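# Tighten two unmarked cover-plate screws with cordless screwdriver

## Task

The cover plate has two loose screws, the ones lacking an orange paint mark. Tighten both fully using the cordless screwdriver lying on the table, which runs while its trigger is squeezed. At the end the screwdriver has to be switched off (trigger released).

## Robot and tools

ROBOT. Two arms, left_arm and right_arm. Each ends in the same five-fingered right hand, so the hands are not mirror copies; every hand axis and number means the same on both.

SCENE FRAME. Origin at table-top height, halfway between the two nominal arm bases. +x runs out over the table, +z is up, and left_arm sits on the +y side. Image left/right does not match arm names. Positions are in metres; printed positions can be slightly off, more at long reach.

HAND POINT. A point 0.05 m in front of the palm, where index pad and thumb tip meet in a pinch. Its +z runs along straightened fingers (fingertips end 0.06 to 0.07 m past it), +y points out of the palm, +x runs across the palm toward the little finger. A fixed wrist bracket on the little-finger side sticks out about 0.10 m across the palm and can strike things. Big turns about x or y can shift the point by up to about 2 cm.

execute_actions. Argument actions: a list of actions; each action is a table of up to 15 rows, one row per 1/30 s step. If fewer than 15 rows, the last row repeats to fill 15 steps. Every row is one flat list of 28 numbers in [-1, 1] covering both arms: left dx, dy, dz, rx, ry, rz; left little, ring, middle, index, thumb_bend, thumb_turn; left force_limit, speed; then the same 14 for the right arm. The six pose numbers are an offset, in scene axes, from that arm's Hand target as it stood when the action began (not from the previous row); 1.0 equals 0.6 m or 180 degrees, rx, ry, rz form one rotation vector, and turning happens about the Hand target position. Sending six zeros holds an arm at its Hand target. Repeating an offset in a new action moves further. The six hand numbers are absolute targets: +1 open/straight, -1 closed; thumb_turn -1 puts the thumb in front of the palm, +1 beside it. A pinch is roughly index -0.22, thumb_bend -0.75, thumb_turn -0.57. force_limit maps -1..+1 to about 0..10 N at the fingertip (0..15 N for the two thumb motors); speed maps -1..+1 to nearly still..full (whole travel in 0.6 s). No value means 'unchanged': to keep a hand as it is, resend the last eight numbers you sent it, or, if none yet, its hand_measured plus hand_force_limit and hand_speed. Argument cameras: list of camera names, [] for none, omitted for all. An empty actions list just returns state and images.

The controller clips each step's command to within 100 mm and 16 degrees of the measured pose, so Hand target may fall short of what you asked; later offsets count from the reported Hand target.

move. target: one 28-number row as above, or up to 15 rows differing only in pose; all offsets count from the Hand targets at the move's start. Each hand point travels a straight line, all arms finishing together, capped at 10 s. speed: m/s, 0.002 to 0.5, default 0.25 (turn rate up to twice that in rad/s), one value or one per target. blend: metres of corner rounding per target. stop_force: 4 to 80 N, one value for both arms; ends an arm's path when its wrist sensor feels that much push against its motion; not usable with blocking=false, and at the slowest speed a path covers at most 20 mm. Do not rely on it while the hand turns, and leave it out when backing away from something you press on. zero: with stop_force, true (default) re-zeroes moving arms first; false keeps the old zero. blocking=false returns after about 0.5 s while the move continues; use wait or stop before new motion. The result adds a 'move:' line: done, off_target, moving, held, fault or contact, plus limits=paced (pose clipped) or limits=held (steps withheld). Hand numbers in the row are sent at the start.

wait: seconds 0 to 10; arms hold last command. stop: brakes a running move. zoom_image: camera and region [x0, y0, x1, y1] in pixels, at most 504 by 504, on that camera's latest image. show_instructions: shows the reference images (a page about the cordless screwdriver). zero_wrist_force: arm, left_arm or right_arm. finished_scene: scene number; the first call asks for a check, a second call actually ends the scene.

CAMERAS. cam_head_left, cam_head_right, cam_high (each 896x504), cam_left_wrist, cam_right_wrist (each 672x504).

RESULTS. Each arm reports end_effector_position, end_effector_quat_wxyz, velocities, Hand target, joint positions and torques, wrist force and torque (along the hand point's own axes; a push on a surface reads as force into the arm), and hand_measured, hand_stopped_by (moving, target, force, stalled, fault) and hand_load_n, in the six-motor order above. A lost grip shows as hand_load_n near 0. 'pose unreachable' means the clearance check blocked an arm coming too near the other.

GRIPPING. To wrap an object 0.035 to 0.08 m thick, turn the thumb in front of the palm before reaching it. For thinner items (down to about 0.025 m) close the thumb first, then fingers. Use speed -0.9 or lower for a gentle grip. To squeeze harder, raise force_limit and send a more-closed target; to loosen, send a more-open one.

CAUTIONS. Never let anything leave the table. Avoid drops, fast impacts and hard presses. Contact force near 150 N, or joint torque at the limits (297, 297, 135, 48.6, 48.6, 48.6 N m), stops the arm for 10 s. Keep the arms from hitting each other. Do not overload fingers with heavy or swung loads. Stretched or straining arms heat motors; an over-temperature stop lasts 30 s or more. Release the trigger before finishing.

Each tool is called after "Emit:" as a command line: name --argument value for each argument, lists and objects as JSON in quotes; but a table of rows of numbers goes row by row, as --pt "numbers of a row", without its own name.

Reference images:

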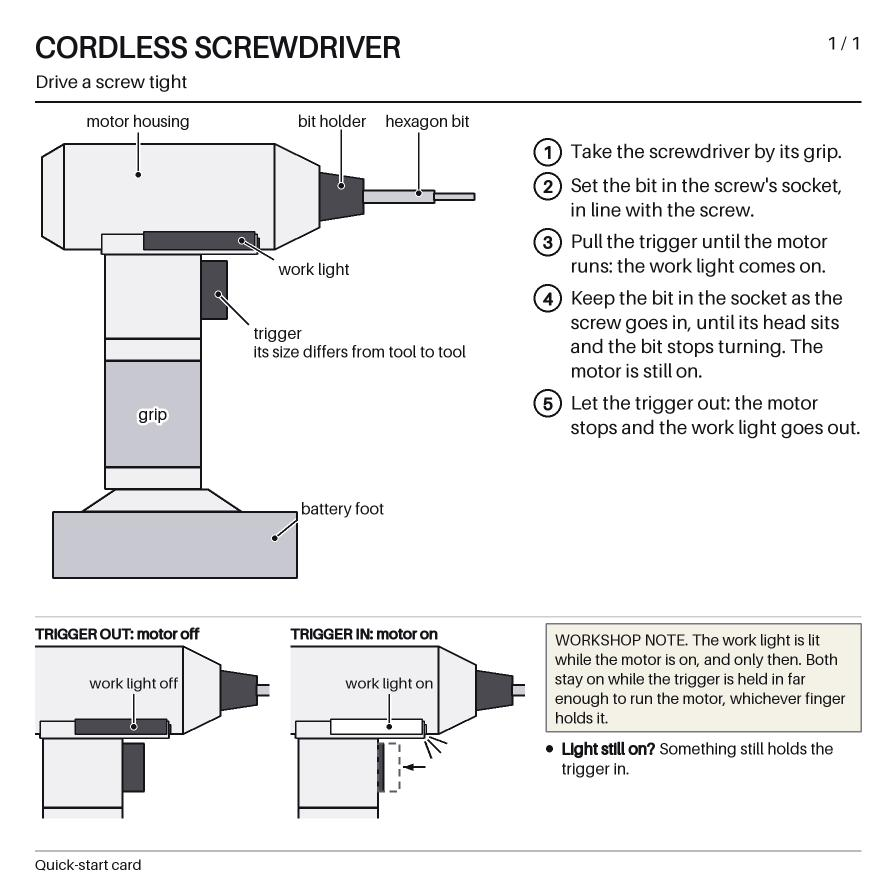

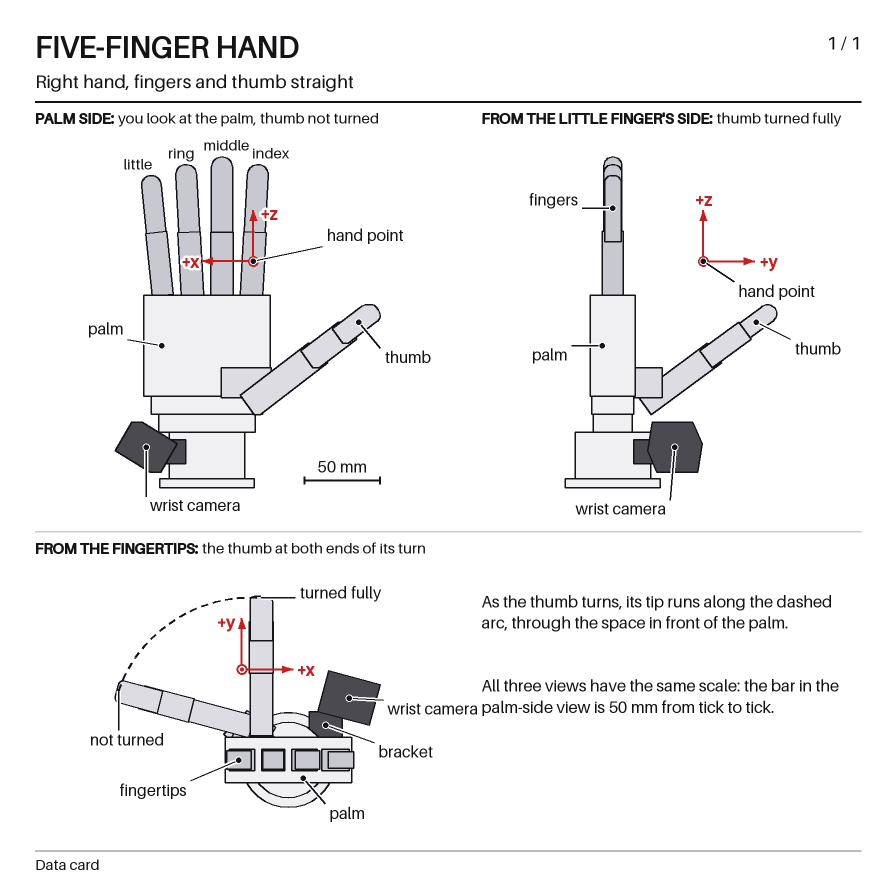

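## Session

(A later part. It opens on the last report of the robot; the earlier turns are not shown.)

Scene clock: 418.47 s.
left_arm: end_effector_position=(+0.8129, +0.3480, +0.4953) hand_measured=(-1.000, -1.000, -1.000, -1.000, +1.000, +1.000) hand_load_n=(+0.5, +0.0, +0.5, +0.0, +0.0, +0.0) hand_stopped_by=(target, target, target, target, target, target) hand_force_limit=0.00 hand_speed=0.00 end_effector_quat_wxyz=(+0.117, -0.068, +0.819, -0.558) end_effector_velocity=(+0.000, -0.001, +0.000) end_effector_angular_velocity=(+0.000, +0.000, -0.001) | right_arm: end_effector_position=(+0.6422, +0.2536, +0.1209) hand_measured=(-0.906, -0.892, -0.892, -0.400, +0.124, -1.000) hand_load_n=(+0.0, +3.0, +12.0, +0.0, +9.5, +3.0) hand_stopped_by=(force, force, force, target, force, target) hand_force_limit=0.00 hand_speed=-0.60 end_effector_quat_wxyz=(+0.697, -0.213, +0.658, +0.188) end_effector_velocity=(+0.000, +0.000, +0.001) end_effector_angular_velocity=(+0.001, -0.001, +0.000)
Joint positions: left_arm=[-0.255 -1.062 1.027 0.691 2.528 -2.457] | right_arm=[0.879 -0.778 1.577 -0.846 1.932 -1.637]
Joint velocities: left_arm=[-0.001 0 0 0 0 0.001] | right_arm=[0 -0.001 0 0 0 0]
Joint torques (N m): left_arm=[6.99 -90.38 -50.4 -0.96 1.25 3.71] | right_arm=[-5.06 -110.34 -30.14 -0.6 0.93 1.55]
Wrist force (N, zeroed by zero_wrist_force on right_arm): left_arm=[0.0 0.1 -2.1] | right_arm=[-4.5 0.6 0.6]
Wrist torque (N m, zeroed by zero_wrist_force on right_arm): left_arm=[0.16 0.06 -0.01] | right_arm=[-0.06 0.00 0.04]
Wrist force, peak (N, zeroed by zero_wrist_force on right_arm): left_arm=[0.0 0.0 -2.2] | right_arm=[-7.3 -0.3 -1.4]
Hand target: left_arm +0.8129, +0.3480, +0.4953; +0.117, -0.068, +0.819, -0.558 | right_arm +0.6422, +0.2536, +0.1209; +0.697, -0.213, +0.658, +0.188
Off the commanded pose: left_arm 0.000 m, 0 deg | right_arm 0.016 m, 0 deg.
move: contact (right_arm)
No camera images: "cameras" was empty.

Emit:
move --target '[0,0,0,0,0,0,-1,-1,-1,-1,1,1,0,0,0,0,0.003,0.00895,0.00658,0,-1,-1,-1,-0.4,-1,-1,0,-0.6]' --speed 0.03 --cameras '[]'

Emit:
move --target '[0,0,0,0,0,0,-1,-1,-1,-1,1,1,0,0,0,0,-0.03,0,0,0,-1,-1,-1,-0.4,-1,-1,0,-0.6]' --speed 0.004 --stop_force 6 --zero false --cameras '[]'

Emit:
move --target '[0,0,0,0,0,0,-1,-1,-1,-1,1,1,0,0,0,0,-0.03,0,0,0,-1,-1,-1,-0.4,-1,-1,0,-0.6]' --speed 0.004 --stop_force 12 --zero false --cameras '[]'

Scene clock: 419.60 s.
left_arm: end_effector_position=(+0.8129, +0.3480, +0.4953) hand_measured=(-1.000, -1.000, -1.000, -1.000, +1.000, +1.000) hand_load_n=(+0.0, +0.0, +0.0, +0.5, +0.0, -0.5) hand_stopped_by=(target, target, target, target, target, target) hand_force_limit=0.00 hand_speed=0.00 end_effector_quat_wxyz=(+0.117, -0.068, +0.819, -0.558) end_effector_velocity=(+0.000, -0.001, +0.000) end_effector_angular_velocity=(+0.000, +0.000, -0.001) | right_arm: end_effector_position=(+0.6422, +0.2536, +0.1227) hand_measured=(-0.906, -0.892, -0.892, -0.400, +0.124, -1.000) hand_load_n=(+0.0, +2.5, +12.0, +0.0, +9.5, +3.0) hand_stopped_by=(force, force, force, target, force, target) hand_force_limit=0.00 hand_speed=-0.60 end_effector_quat_wxyz=(+0.693, -0.202, +0.662, +0.200) end_effector_velocity=(+0.000, +0.000, +0.001) end_effector_angular_velocity=(-0.003, -0.003, +0.000)
Joint positions: left_arm=[-0.255 -1.062 1.027 0.691 2.528 -2.457] | right_arm=[0.88 -0.777 1.575 -0.842 1.935 -1.602]
Joint velocities: left_arm=[-0.001 0 0 -0.001 0 0] | right_arm=[0 -0.001 0 -0.001 0 -0.005]
Joint torques (N m): left_arm=[5.39 -91.96 -49.55 -0.91 1.55 3.67] | right_arm=[11.78 -97.27 -39.35 -2.78 1.18 -2.62]
Wrist force (N, zeroed by zero_wrist_force on right_arm): left_arm=[-0.2 0.0 -2.1] | right_arm=[-0.3 0.1 0.0]
Wrist torque (N m, zeroed by zero_wrist_force on right_arm): left_arm=[0.14 0.08 -0.02] | right_arm=[-0.02 0.04 -0.03]
Wrist force, peak (N, zeroed by zero_wrist_force on right_arm): left_arm=[0.0 -0.5 -2.2] | right_arm=[-4.3 1.0 0.5]
Hand target: left_arm +0.8129, +0.3480, +0.4953; +0.117, -0.068, +0.819, -0.558 | right_arm +0.6422, +0.2536, +0.1227; +0.693, -0.202, +0.662, +0.200
Off the commanded pose: left_arm 0.000 m, 0 deg | right_arm 0.000 m, 0 deg.
move: done
No camera images: "cameras" was empty.

Scene clock: 420.77 s.
left_arm: end_effector_position=(+0.8129, +0.3480, +0.4953) hand_measured=(-1.000, -1.000, -1.000, -1.000, +1.000, +1.000) hand_load_n=(+0.5, +0.0, +0.0, +0.0, +0.0, +0.0) hand_stopped_by=(target, target, target, target, target, target) hand_force_limit=0.00 hand_speed=0.00 end_effector_quat_wxyz=(+0.117, -0.068, +0.819, -0.558) end_effector_velocity=(+0.000, +0.000, +0.000) end_effector_angular_velocity=(+0.000, +0.000, -0.001) | right_arm: end_effector_position=(+0.6422, +0.2537, +0.1210) hand_measured=(-0.906, -0.892, -0.892, -0.400, +0.124, -1.000) hand_load_n=(+0.0, +3.0, +12.0, +0.0, +9.5, +3.5) hand_stopped_by=(force, force, force, target, force, target) hand_force_limit=0.00 hand_speed=-0.60 end_effector_quat_wxyz=(+0.694, -0.202, +0.662, +0.200) end_effector_velocity=(+0.000, +0.000, +0.001) end_effector_angular_velocity=(+0.001, -0.001, +0.000)
Joint positions: left_arm=[-0.255 -1.062 1.027 0.691 2.528 -2.457] | right_arm=[0.88 -0.775 1.575 -0.845 1.935 -1.602]
Joint velocities: left_arm=[0 0 0 0.001 0 0.001] | right_arm=[0 0 0 0 0 0]
Joint torques (N m): left_arm=[7.9 -91.32 -50.28 -0.49 1.07 3.63] | right_arm=[8.04 -110.37 -32.4 -0.34 0.02 -2.13]
Wrist force (N, zeroed by zero_wrist_force on right_arm): left_arm=[0.1 0.1 -1.8] | right_arm=[-4.5 0.9 0.6]
Wrist torque (N m, zeroed by zero_wrist_force on right_arm): left_arm=[0.13 0.04 -0.01] | right_arm=[-0.01 -0.03 0.06]
Wrist force, peak (N, zeroed by zero_wrist_force on right_arm): left_arm=[-0.1 0.0 -2.3] | right_arm=[-7.3 -0.3 -1.4]
Hand target: left_arm +0.8129, +0.3480, +0.4953; +0.117, -0.068, +0.819, -0.558 | right_arm +0.6422, +0.2537, +0.1210; +0.694, -0.202, +0.662, +0.200
Off the commanded pose: left_arm 0.000 m, 0 deg | right_arm 0.016 m, 0 deg.
move: contact (right_arm)
No camera images: "cameras" was empty.

Scene clock: 421.73 s.
left_arm: end_effector_position=(+0.8129, +0.3480, +0.4953) hand_measured=(-1.000, -1.000, -1.000, -1.000, +1.000, +1.000) hand_load_n=(+0.0, +0.0, +0.0, +0.0, +0.0, +0.0) hand_stopped_by=(target, target, target, target, target, target) hand_force_limit=0.00 hand_speed=0.00 end_effector_quat_wxyz=(+0.117, -0.068, +0.819, -0.558) end_effector_velocity=(+0.000, +0.000, +0.000) end_effector_angular_velocity=(+0.001, +0.000, +0.000) | right_arm: end_effector_position=(+0.6422, +0.2537, +0.1202) hand_measured=(-0.906, -0.892, -0.892, -0.400, +0.124, -1.000) hand_load_n=(+0.5, +4.0, +12.0, +0.0, +9.5, +2.5) hand_stopped_by=(force, force, force, target, force, target) hand_force_limit=0.00 hand_speed=-0.60 end_effector_quat_wxyz=(+0.694, -0.202, +0.662, +0.200) end_effector_velocity=(+0.000, +0.000, -0.001) end_effector_angular_velocity=(-0.001, +0.001, +0.000)
Joint positions: left_arm=[-0.255 -1.062 1.027 0.691 2.528 -2.457] | right_arm=[0.88 -0.774 1.575 -0.846 1.935 -1.602]
Joint velocities: left_arm=[0 0 0 0.001 0 0.001] | right_arm=[0 0.001 0 0.001 0 0]
Joint torques (N m): left_arm=[6.78 -91.58 -48.37 -0.27 1.65 3.93] | right_arm=[8.77 -107.19 -30.17 0.43 0.26 -1.91]
Wrist force (N, zeroed by zero_wrist_force on right_arm): left_arm=[-0.2 -0.3 -1.6] | right_arm=[-7.4 1.7 0.9]
Wrist torque (N m, zeroed by zero_wrist_force on right_arm): left_arm=[0.07 0.07 -0.03] | right_arm=[0.01 -0.05 0.15]
Wrist force, peak (N, zeroed by zero_wrist_force on right_arm): left_arm=[-0.6 0.1 -2.0] | right_arm=[-13.4 0.1 -2.1]
Hand target: left_arm +0.8129, +0.3480, +0.4953; +0.117, -0.068, +0.819, -0.558 | right_arm +0.6422, +0.2537, +0.1203; +0.694, -0.202, +0.662, +0.200
Off the commanded pose: left_arm 0.000 m, 0 deg | right_arm 0.017 m, 0 deg.
move: contact (right_arm)
No camera images: "cameras" was empty.

Emit:
move --target '[0,0,0,0,0,0,-1,-1,-1,-1,1,1,0,0,0,0,0.0008,0.00224,0.00165,0,-1,-1,-1,-0.4,-1,-1,0,-0.6]' --speed 0.01 --cameras '[]'

Emit:
move --target '[0,0,0,0,0,0,-1,-1,-1,-1,1,1,0,0,0,0,0,0,0,0,-0.8,-0.75,-0.75,-0.2,0.4,-1,0,-0.8]' --cameras '["cam_high","cam_left_wrist"]'

Emit:
zoom_image --camera "cam_high" --region '[340, 220, 500, 340]'

Scene clock: 422.67 s.
left_arm: end_effector_position=(+0.8129, +0.3480, +0.4953) hand_measured=(-1.000, -1.000, -1.000, -1.000, +1.000, +1.000) hand_load_n=(+0.0, +0.5, +0.0, +0.0, +0.0, +0.0) hand_stopped_by=(target, target, target, target, target, target) hand_force_limit=0.00 hand_speed=0.00 end_effector_quat_wxyz=(+0.117, -0.068, +0.819, -0.558) end_effector_velocity=(+0.000, +0.000, +0.000) end_effector_angular_velocity=(+0.001, -0.002, +0.000) | right_arm: end_effector_position=(+0.6422, +0.2537, +0.1208) hand_measured=(-0.906, -0.892, -0.892, -0.400, +0.124, -1.000) hand_load_n=(+0.0, +3.5, +12.0, +0.0, +9.5, +3.0) hand_stopped_by=(force, force, force, target, force, target) hand_force_limit=0.00 hand_speed=-0.60 end_effector_quat_wxyz=(+0.693, -0.199, +0.663, +0.203) end_effector_velocity=(+0.000, +0.000, +0.002) end_effector_angular_velocity=(+0.001, -0.002, +0.000)
Joint positions: left_arm=[-0.255 -1.062 1.027 0.691 2.528 -2.457] | right_arm=[0.881 -0.774 1.575 -0.845 1.936 -1.593]
Joint velocities: left_arm=[0 -0.001 0 0 0 0.002] | right_arm=[0 -0.002 0 0 0 -0.001]
Joint torques (N m): left_arm=[9.92 -89.43 -48.01 -0.82 0.78 3.29] | right_arm=[13.87 -95.06 -40.44 -1.86 1.98 -0.36]
Wrist force (N, zeroed by zero_wrist_force on right_arm): left_arm=[0.0 -0.1 -2.0] | right_arm=[-1.7 -0.4 0.1]
Wrist torque (N m, zeroed by zero_wrist_force on right_arm): left_arm=[0.12 0.06 -0.02] | right_arm=[-0.04 0.09 -0.08]
Wrist force, peak (N, zeroed by zero_wrist_force on right_arm): left_arm=[-0.5 -0.2 -2.0] | right_arm=[-7.2 1.4 0.6]
Hand target: left_arm +0.8129, +0.3480, +0.4953; +0.117, -0.068, +0.819, -0.558 | right_arm +0.6422, +0.2537, +0.1208; +0.693, -0.199, +0.663, +0.203
Off the commanded pose: left_arm 0.000 m, 0 deg | right_arm 0.000 m, 0 deg.
move: done
No camera images: "cameras" was empty.

Scene clock: 424.27 s.
left_arm: end_effector_position=(+0.8129, +0.3480, +0.4953) hand_measured=(-1.000, -1.000, -1.000, -1.000, +1.000, +1.000) hand_load_n=(+0.0, +0.0, +0.0, +0.0, +0.0, +0.0) hand_stopped_by=(target, target, target, target, target, target) hand_force_limit=0.00 hand_speed=0.00 end_effector_quat_wxyz=(+0.117, -0.068, +0.819, -0.558) end_effector_velocity=(+0.000, +0.000, +0.000) end_effector_angular_velocity=(+0.000, +0.000, +0.000) | right_arm: end_effector_position=(+0.6422, +0.2537, +0.1208) hand_measured=(-0.800, -0.750, -0.750, -0.200, +0.400, -1.000) hand_load_n=(+0.0, +0.0, +0.0, +0.0, +0.0, +0.0) hand_stopped_by=(target, target, target, target, target, target) hand_force_limit=0.00 hand_speed=-0.80 end_effector_quat_wxyz=(+0.693, -0.199, +0.663, +0.203) end_effector_velocity=(+0.000, +0.000, +0.001) end_effector_angular_velocity=(+0.000, +0.000, +0.000)
Joint positions: left_arm=[-0.255 -1.062 1.027 0.691 2.528 -2.457] | right_arm=[0.881 -0.774 1.575 -0.845 1.936 -1.593]
Joint velocities: left_arm=[0 0 0 0 0 0] | right_arm=[0 -0.001 0 0.001 0 0]
Joint torques (N m): left_arm=[8.38 -88.54 -48.68 -0.52 0.49 3.78] | right_arm=[6.7 -93.51 -26.27 -4.51 -1.12 -2.22]
Wrist force (N, zeroed by zero_wrist_force on right_arm): left_arm=[-0.5 -0.1 -1.8] | right_arm=[-7.7 0.0 0.1]
Wrist torque (N m, zeroed by zero_wrist_force on right_arm): left_arm=[0.10 0.12 -0.05] | right_arm=[0.00 0.33 -0.23]
Wrist force, peak (N, zeroed by zero_wrist_force on right_arm): left_arm=[0.0 -0.2 -2.3] | right_arm=[-8.4 -0.1 -0.1]
Hand target: left_arm +0.8129, +0.3480, +0.4953; +0.117, -0.068, +0.819, -0.558 | right_arm +0.6422, +0.2537, +0.1208; +0.693, -0.199, +0.663, +0.203
Off the commanded pose: left_arm 0.000 m, 0 deg | right_arm 0.000 m, 0 deg.
move: done
Images, in order (width x height): cam_high 896x504, cam_left_wrist 672x504.

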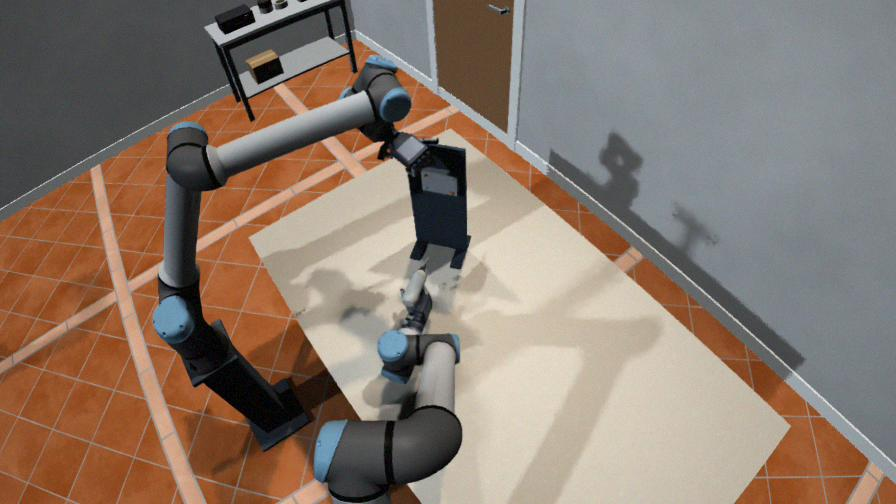

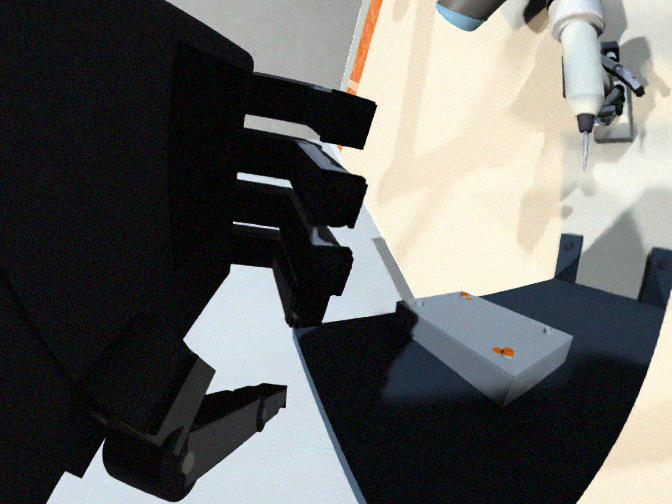

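Scaled by 3.150.

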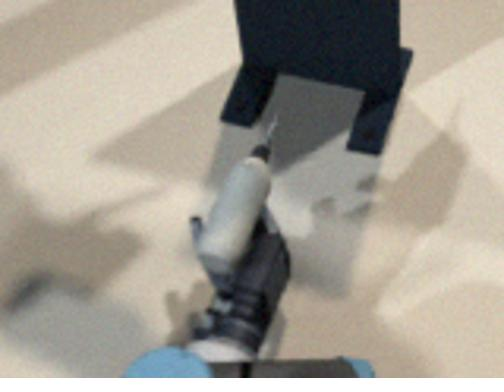

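Emit:
move --target '[0,0,0,0,0,0,-1,-1,-1,-1,1,1,0,0,0,0,0,0,0,0,1,1,1,1,1,-1,0,-0.5]' --cameras '["cam_high","cam_left_wrist"]'

Emit:
zoom_image --camera "cam_high" --region '[340, 220, 500, 340]'

Emit:
zoom_image --camera "cam_left_wrist" --region '[470, 0, 672, 200]'

Scene clock: 426.87 s.
left_arm: end_effector_position=(+0.8129, +0.3480, +0.4953) hand_measured=(-1.000, -1.000, -1.000, -1.000, +1.000, +1.000) hand_load_n=(+0.5, +0.0, +0.0, +0.0, +0.0, +0.0) hand_stopped_by=(target, target, target, target, target, target) hand_force_limit=0.00 hand_speed=0.00 end_effector_quat_wxyz=(+0.117, -0.068, +0.819, -0.558) end_effector_velocity=(+0.000, +0.000, +0.000) end_effector_angular_velocity=(+0.000, -0.001, +0.000) | right_arm: end_effector_position=(+0.6422, +0.2537, +0.1208) hand_measured=(+1.000, +1.000, +1.000, +1.000, +1.000, -1.000) hand_load_n=(+0.0, +0.0, +0.0, +0.0, +0.0, +0.0) hand_stopped_by=(target, target, target, target, target, target) hand_force_limit=0.00 hand_speed=-0.50 end_effector_quat_wxyz=(+0.693, -0.199, +0.663, +0.203) end_effector_velocity=(+0.000, +0.000, +0.000) end_effector_angular_velocity=(+0.000, +0.000, +0.000)
Joint positions: left_arm=[-0.255 -1.062 1.027 0.691 2.528 -2.457] | right_arm=[0.881 -0.774 1.575 -0.845 1.936 -1.593]
Joint velocities: left_arm=[0 0 0 -0.001 0 0] | right_arm=[0 0 0 0.001 0 0]
Joint torques (N m): left_arm=[8.41 -91.57 -48.02 -0.22 0.79 3.62] | right_arm=[-7.91 -94.07 -29.7 -3.29 -0.57 -2.38]
Wrist force (N, zeroed by zero_wrist_force on right_arm): left_arm=[-0.1 -0.1 -1.6] | right_arm=[-8.0 -0.2 0.3]
Wrist torque (N m, zeroed by zero_wrist_force on right_arm): left_arm=[0.09 0.06 -0.02] | right_arm=[-0.04 0.39 -0.25]
Wrist force, peak (N, zeroed by zero_wrist_force on right_arm): left_arm=[-0.3 0.1 -2.4] | right_arm=[-8.3 0.1 0.3]
Hand target: left_arm +0.8129, +0.3480, +0.4953; +0.117, -0.068, +0.819, -0.558 | right_arm +0.6422, +0.2537, +0.1208; +0.693, -0.199, +0.663, +0.203
Off the commanded pose: left_arm 0.000 m, 0 deg | right_arm 0.000 m, 0 deg.
move: done
Images, in order (width x height): cam_high 896x504, cam_left_wrist 672x504.

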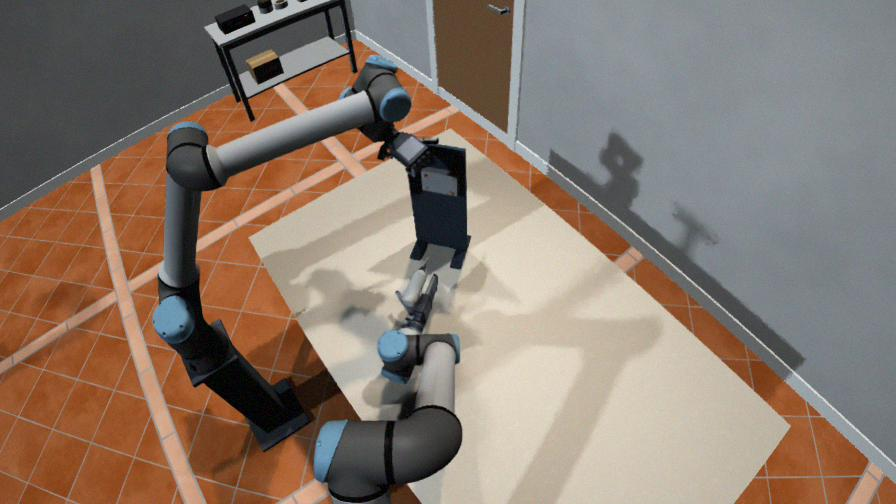

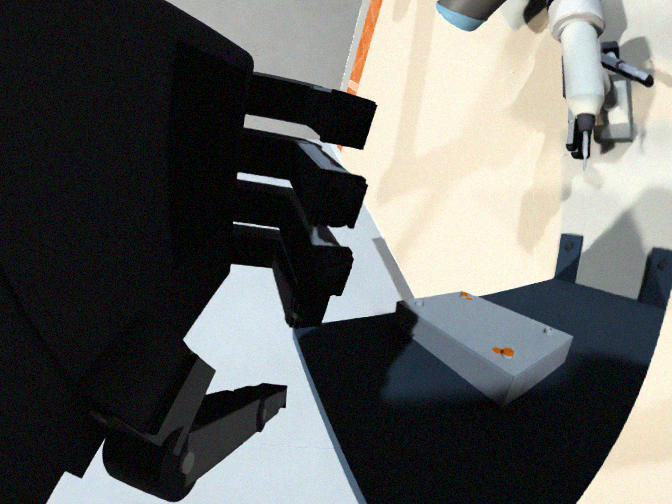

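Scaled by 3.150.

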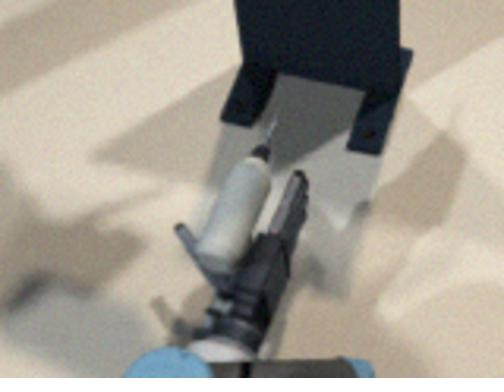

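Scaled by 2.495 from the camera's 672x504 image, which has a finer 960x720 frame.

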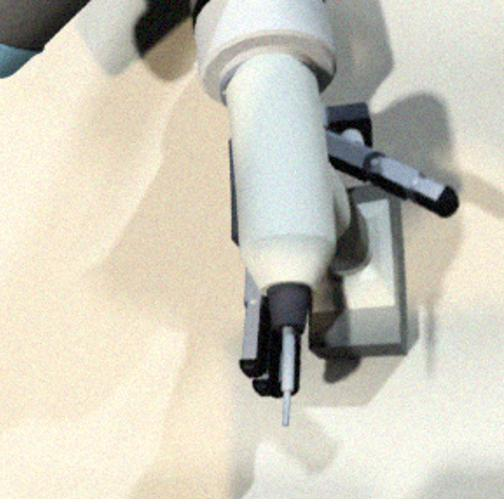

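Emit:
move --pt "0 0 0 0 0 0 -1 -1 -1 -1 1 1 0 0 0.003 -0.004 0 0 0 0 1 1 1 1 1 -1 0 -0.5" --pt "0 0 0 0 0 0 -1 -1 -1 -1 1 1 0 0 -0.037 -0.034 0 0 0 0 1 1 1 1 1 -1 0 -0.5" --pt "0 0 0 0 0 0 -1 -1 -1 -1 1 1 0 0 -0.2 -0.152 0 0 0 0 1 1 1 1 1 -1 0 -0.5" --speed 0.04 --stop_force 5 --cameras '["cam_high","cam_left_wrist"]'

Emit:
zoom_image --camera "cam_high" --region '[340, 220, 500, 340]'

Emit:
zoom_image --camera "cam_left_wrist" --region '[470, 0, 672, 200]'

Scene clock: 432.13 s.
left_arm: end_effector_position=(+0.8129, +0.3480, +0.4953) hand_measured=(-1.000, -1.000, -1.000, -1.000, +1.000, +1.000) hand_load_n=(+0.0, +0.0, +0.0, +0.0, +0.0, +0.0) hand_stopped_by=(target, target, target, target, target, target) hand_force_limit=0.00 hand_speed=0.00 end_effector_quat_wxyz=(+0.117, -0.068, +0.819, -0.558) end_effector_velocity=(+0.000, +0.001, -0.001) end_effector_angular_velocity=(+0.000, +0.002, +0.001) | right_arm: end_effector_position=(+0.5222, +0.1623, +0.1206) hand_measured=(+1.000, +1.000, +1.000, +1.000, +1.000, -1.000) hand_load_n=(+0.0, +0.0, +0.0, +0.5, +0.0, +0.0) hand_stopped_by=(target, target, target, target, target, target) hand_force_limit=0.00 hand_speed=-0.50 end_effector_quat_wxyz=(+0.693, -0.199, +0.663, +0.203) end_effector_velocity=(+0.000, +0.000, +0.000) end_effector_angular_velocity=(+0.000, +0.000, +0.000)
Joint positions: left_arm=[-0.255 -1.062 1.027 0.691 2.528 -2.457] | right_arm=[0.942 -0.914 1.871 -1.002 1.997 -1.596]
Joint velocities: left_arm=[0.001 0.001 0 0 0 -0.001] | right_arm=[0 0 0 0 0 0]
Joint torques (N m): left_arm=[7.2 -85.85 -46.73 0.21 0.3 3.29] | right_arm=[-13.97 -73.36 -30.61 -0.34 -1.37 -1.38]
Wrist force (N, zeroed by zero_wrist_force on right_arm): left_arm=[-0.1 -0.3 -2.2] | right_arm=[-7.7 -0.3 0.5]
Wrist torque (N m, zeroed by zero_wrist_force on right_arm): left_arm=[0.10 0.07 -0.03] | right_arm=[-0.07 0.34 -0.22]
Wrist force, peak (N, zeroed by zero_wrist_force on right_arm): left_arm=[-0.1 -0.3 -2.4] | right_arm=[-8.2 -0.4 0.3]
Hand target: left_arm +0.8129, +0.3480, +0.4953; +0.117, -0.068, +0.819, -0.558 | right_arm +0.5222, +0.1623, +0.1206; +0.693, -0.199, +0.663, +0.203
Off the commanded pose: left_arm 0.000 m, 0 deg | right_arm 0.000 m, 0 deg.
move: done
Images, in order (width x height): cam_high 896x504, cam_left_wrist 672x504.

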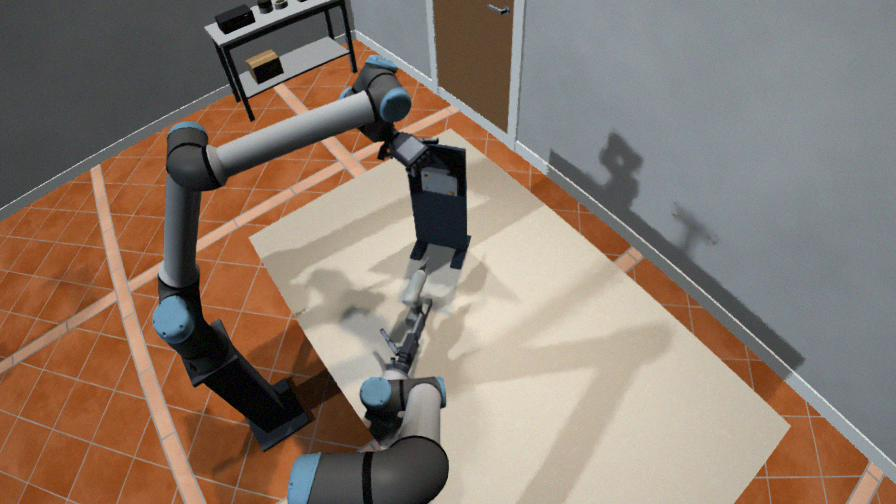

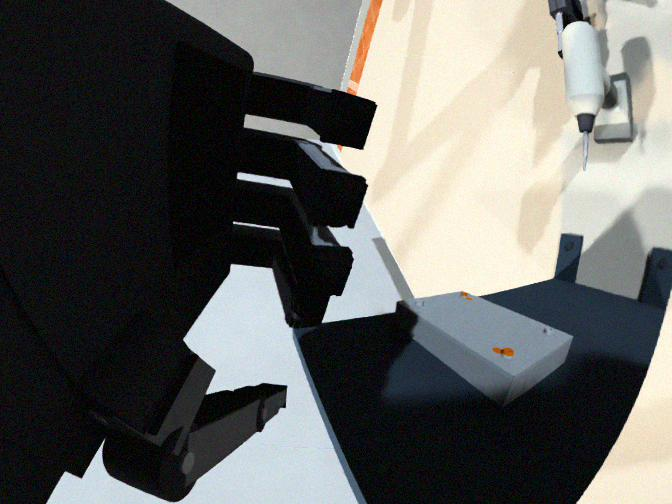

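Scaled by 3.150.

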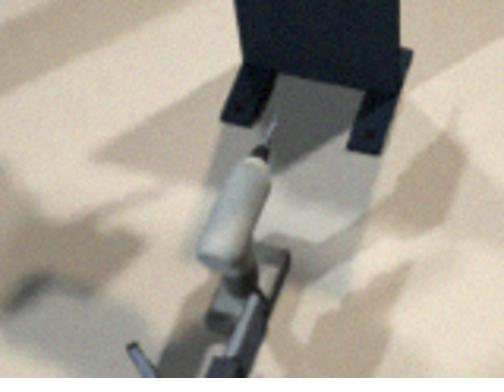

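Scaled by 2.495 from the camera's 672x504 image, which has a finer 960x720 frame.

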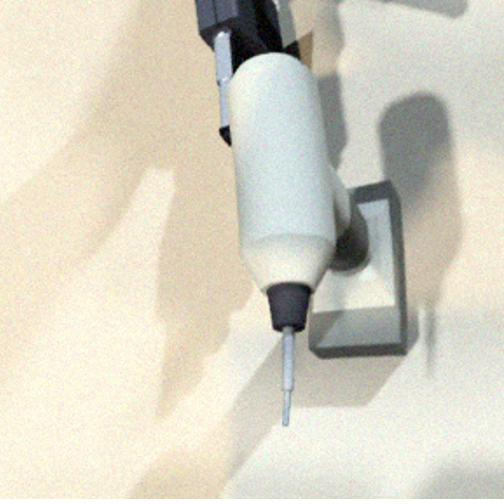

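Emit:
move --target '[0,0,0,0,0,0,-1,-1,-1,-1,1,1,0,0,-0.13,-0.1,0,0,0,0,1,1,1,1,1,-1,0,-0.5]' --speed 0.12 --cameras '["cam_high"]'

Emit:
finished_scene --scene 1

Scene clock: 433.53 s.
left_arm: end_effector_position=(+0.8129, +0.3480, +0.4953) hand_measured=(-1.000, -1.000, -1.000, -1.000, +1.000, +1.000) hand_load_n=(+0.0, +0.0, +0.5, +0.0, +0.0, +0.0) hand_stopped_by=(target, target, target, target, target, target) hand_force_limit=0.00 hand_speed=0.00 end_effector_quat_wxyz=(+0.117, -0.068, +0.819, -0.558) end_effector_velocity=(+0.000, -0.001, +0.001) end_effector_angular_velocity=(-0.001, -0.001, -0.001) | right_arm: end_effector_position=(+0.4442, +0.1023, +0.1206) hand_measured=(+1.000, +1.000, +1.000, +1.000, +1.000, -1.000) hand_load_n=(+0.0, +0.0, +0.0, +0.0, +0.0, +0.0) hand_stopped_by=(target, target, target, target, target, target) hand_force_limit=0.00 hand_speed=-0.50 end_effector_quat_wxyz=(+0.693, -0.199, +0.663, +0.203) end_effector_velocity=(+0.000, +0.000, -0.001) end_effector_angular_velocity=(-0.001, +0.001, -0.001)
Joint positions: left_arm=[-0.255 -1.062 1.027 0.691 2.528 -2.457] | right_arm=[0.996 -0.992 2.039 -1.094 2.051 -1.599]
Joint velocities: left_arm=[-0.001 -0.001 0 -0.001 0 -0.001] | right_arm=[0 0.001 0 0 0.001 0]
Joint torques (N m): left_arm=[7.87 -87.89 -46.17 0.7 0.78 3.57] | right_arm=[-13.38 -69.84 -19.8 0.06 -1.19 -1.42]
Wrist force (N, zeroed by zero_wrist_force on right_arm): left_arm=[-0.1 0.2 -1.6] | right_arm=[-7.3 0.2 0.5]
Wrist torque (N m, zeroed by zero_wrist_force on right_arm): left_arm=[0.13 0.06 -0.01] | right_arm=[-0.02 0.29 -0.19]
Wrist force, peak (N, zeroed by zero_wrist_force on right_arm): left_arm=[-0.2 -0.1 -2.3] | right_arm=[-8.0 -0.3 1.8]
Hand target: left_arm +0.8129, +0.3480, +0.4953; +0.117, -0.068, +0.819, -0.558 | right_arm +0.4443, +0.1022, +0.1205; +0.693, -0.199, +0.663, +0.203
Off the commanded pose: left_arm 0.000 m, 0 deg | right_arm 0.000 m, 0 deg.
move: done
Images, in order (width x height): cam_high 896x504.

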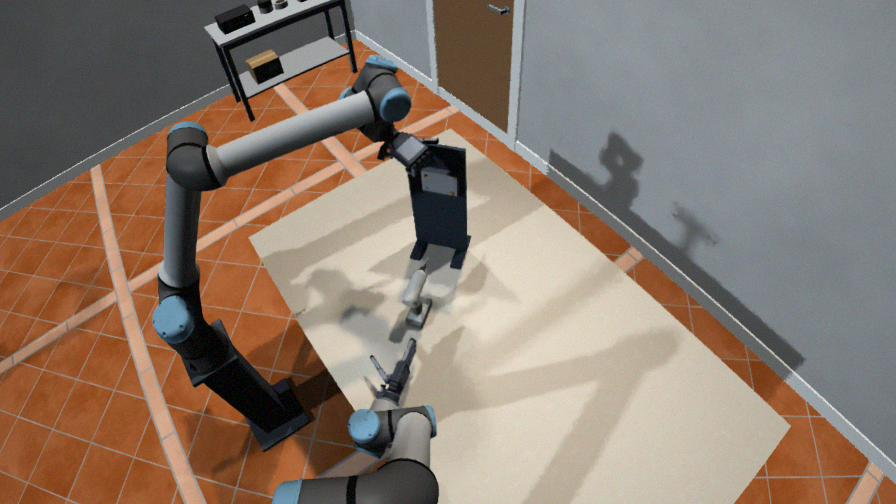

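This call ended nothing. Check each condition of the task against the scene as it is now, look again where you are not sure, and mend what is not met. Then call finished_scene again.

Emit:
wait --seconds 0.1 --cameras '["cam_left_wrist"]'

Emit:
zoom_image --camera "cam_left_wrist" --region '[390, 260, 600, 420]'

Scene clock: 433.73 s.
left_arm: end_effector_position=(+0.8129, +0.3480, +0.4953) hand_measured=(-1.000, -1.000, -1.000, -1.000, +1.000, +1.000) hand_load_n=(+0.0, +0.0, +0.0, +0.0, +0.0, +0.0) hand_stopped_by=(target, target, target, target, target, target) hand_force_limit=0.00 hand_speed=0.00 end_effector_quat_wxyz=(+0.117, -0.068, +0.819, -0.558) end_effector_velocity=(+0.000, +0.000, +0.000) end_effector_angular_velocity=(+0.000, +0.000, -0.001) | right_arm: end_effector_position=(+0.4443, +0.1022, +0.1206) hand_measured=(+1.000, +1.000, +1.000, +1.000, +1.000, -1.000) hand_load_n=(+0.0, +0.0, +0.0, +0.0, +0.0, +0.0) hand_stopped_by=(target, target, target, target, target, target) hand_force_limit=0.00 hand_speed=-0.50 end_effector_quat_wxyz=(+0.693, -0.199, +0.663, +0.203) end_effector_velocity=(+0.000, +0.000, +0.000) end_effector_angular_velocity=(+0.000, +0.000, -0.001)
Joint positions: left_arm=[-0.255 -1.062 1.027 0.691 2.528 -2.457] | right_arm=[0.996 -0.992 2.039 -1.094 2.051 -1.599]
Joint velocities: left_arm=[0 0 0 0.001 0 0.001] | right_arm=[-0.001 0 0 0 0 0]
Joint torques (N m): left_arm=[6.34 -86.65 -47.11 0.62 0.74 3.6] | right_arm=[-14.43 -65.2 -17.51 0 -1.42 -0.85]
Wrist force (N, zeroed by zero_wrist_force on right_arm): left_arm=[0.2 0.0 -1.9] | right_arm=[-7.8 -0.1 0.3]
Wrist torque (N m, zeroed by zero_wrist_force on right_arm): left_arm=[0.12 0.02 0.00] | right_arm=[-0.05 0.36 -0.22]
Wrist force, peak (N, zeroed by zero_wrist_force on right_arm): left_arm=[-0.4 -0.1 -2.3] | right_arm=[-7.8 -0.1 0.5]
Hand target: left_arm +0.8129, +0.3480, +0.4953; +0.117, -0.068, +0.819, -0.558 | right_arm +0.4443, +0.1022, +0.1205; +0.693, -0.199, +0.663, +0.203
Off the commanded pose: left_arm 0.000 m, 0 deg | right_arm 0.000 m, 0 deg.
wait: 0.10 s; at rest by 0.07 s
Images, in order (width x height): cam_left_wrist 672x504.

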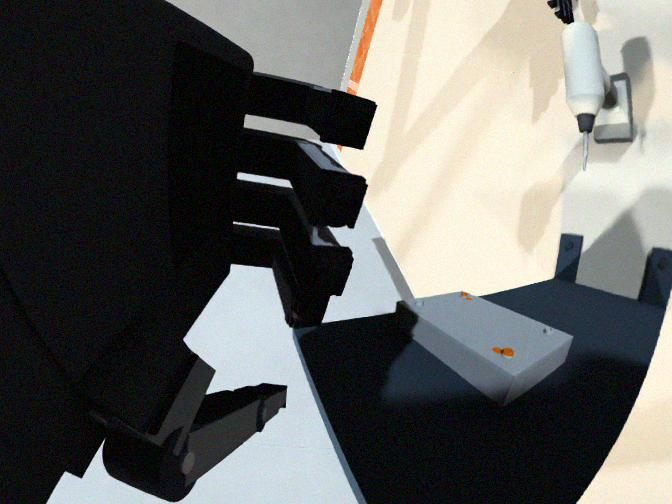

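Scaled by 2.400 from the camera's 672x504 image, which has a finer 960x720 frame.

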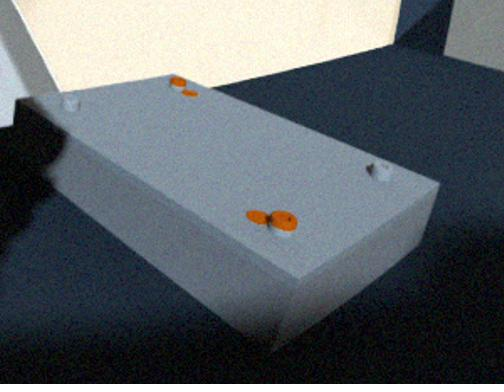

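Emit:
finished_scene --scene 1

The scene is finished: the task was done.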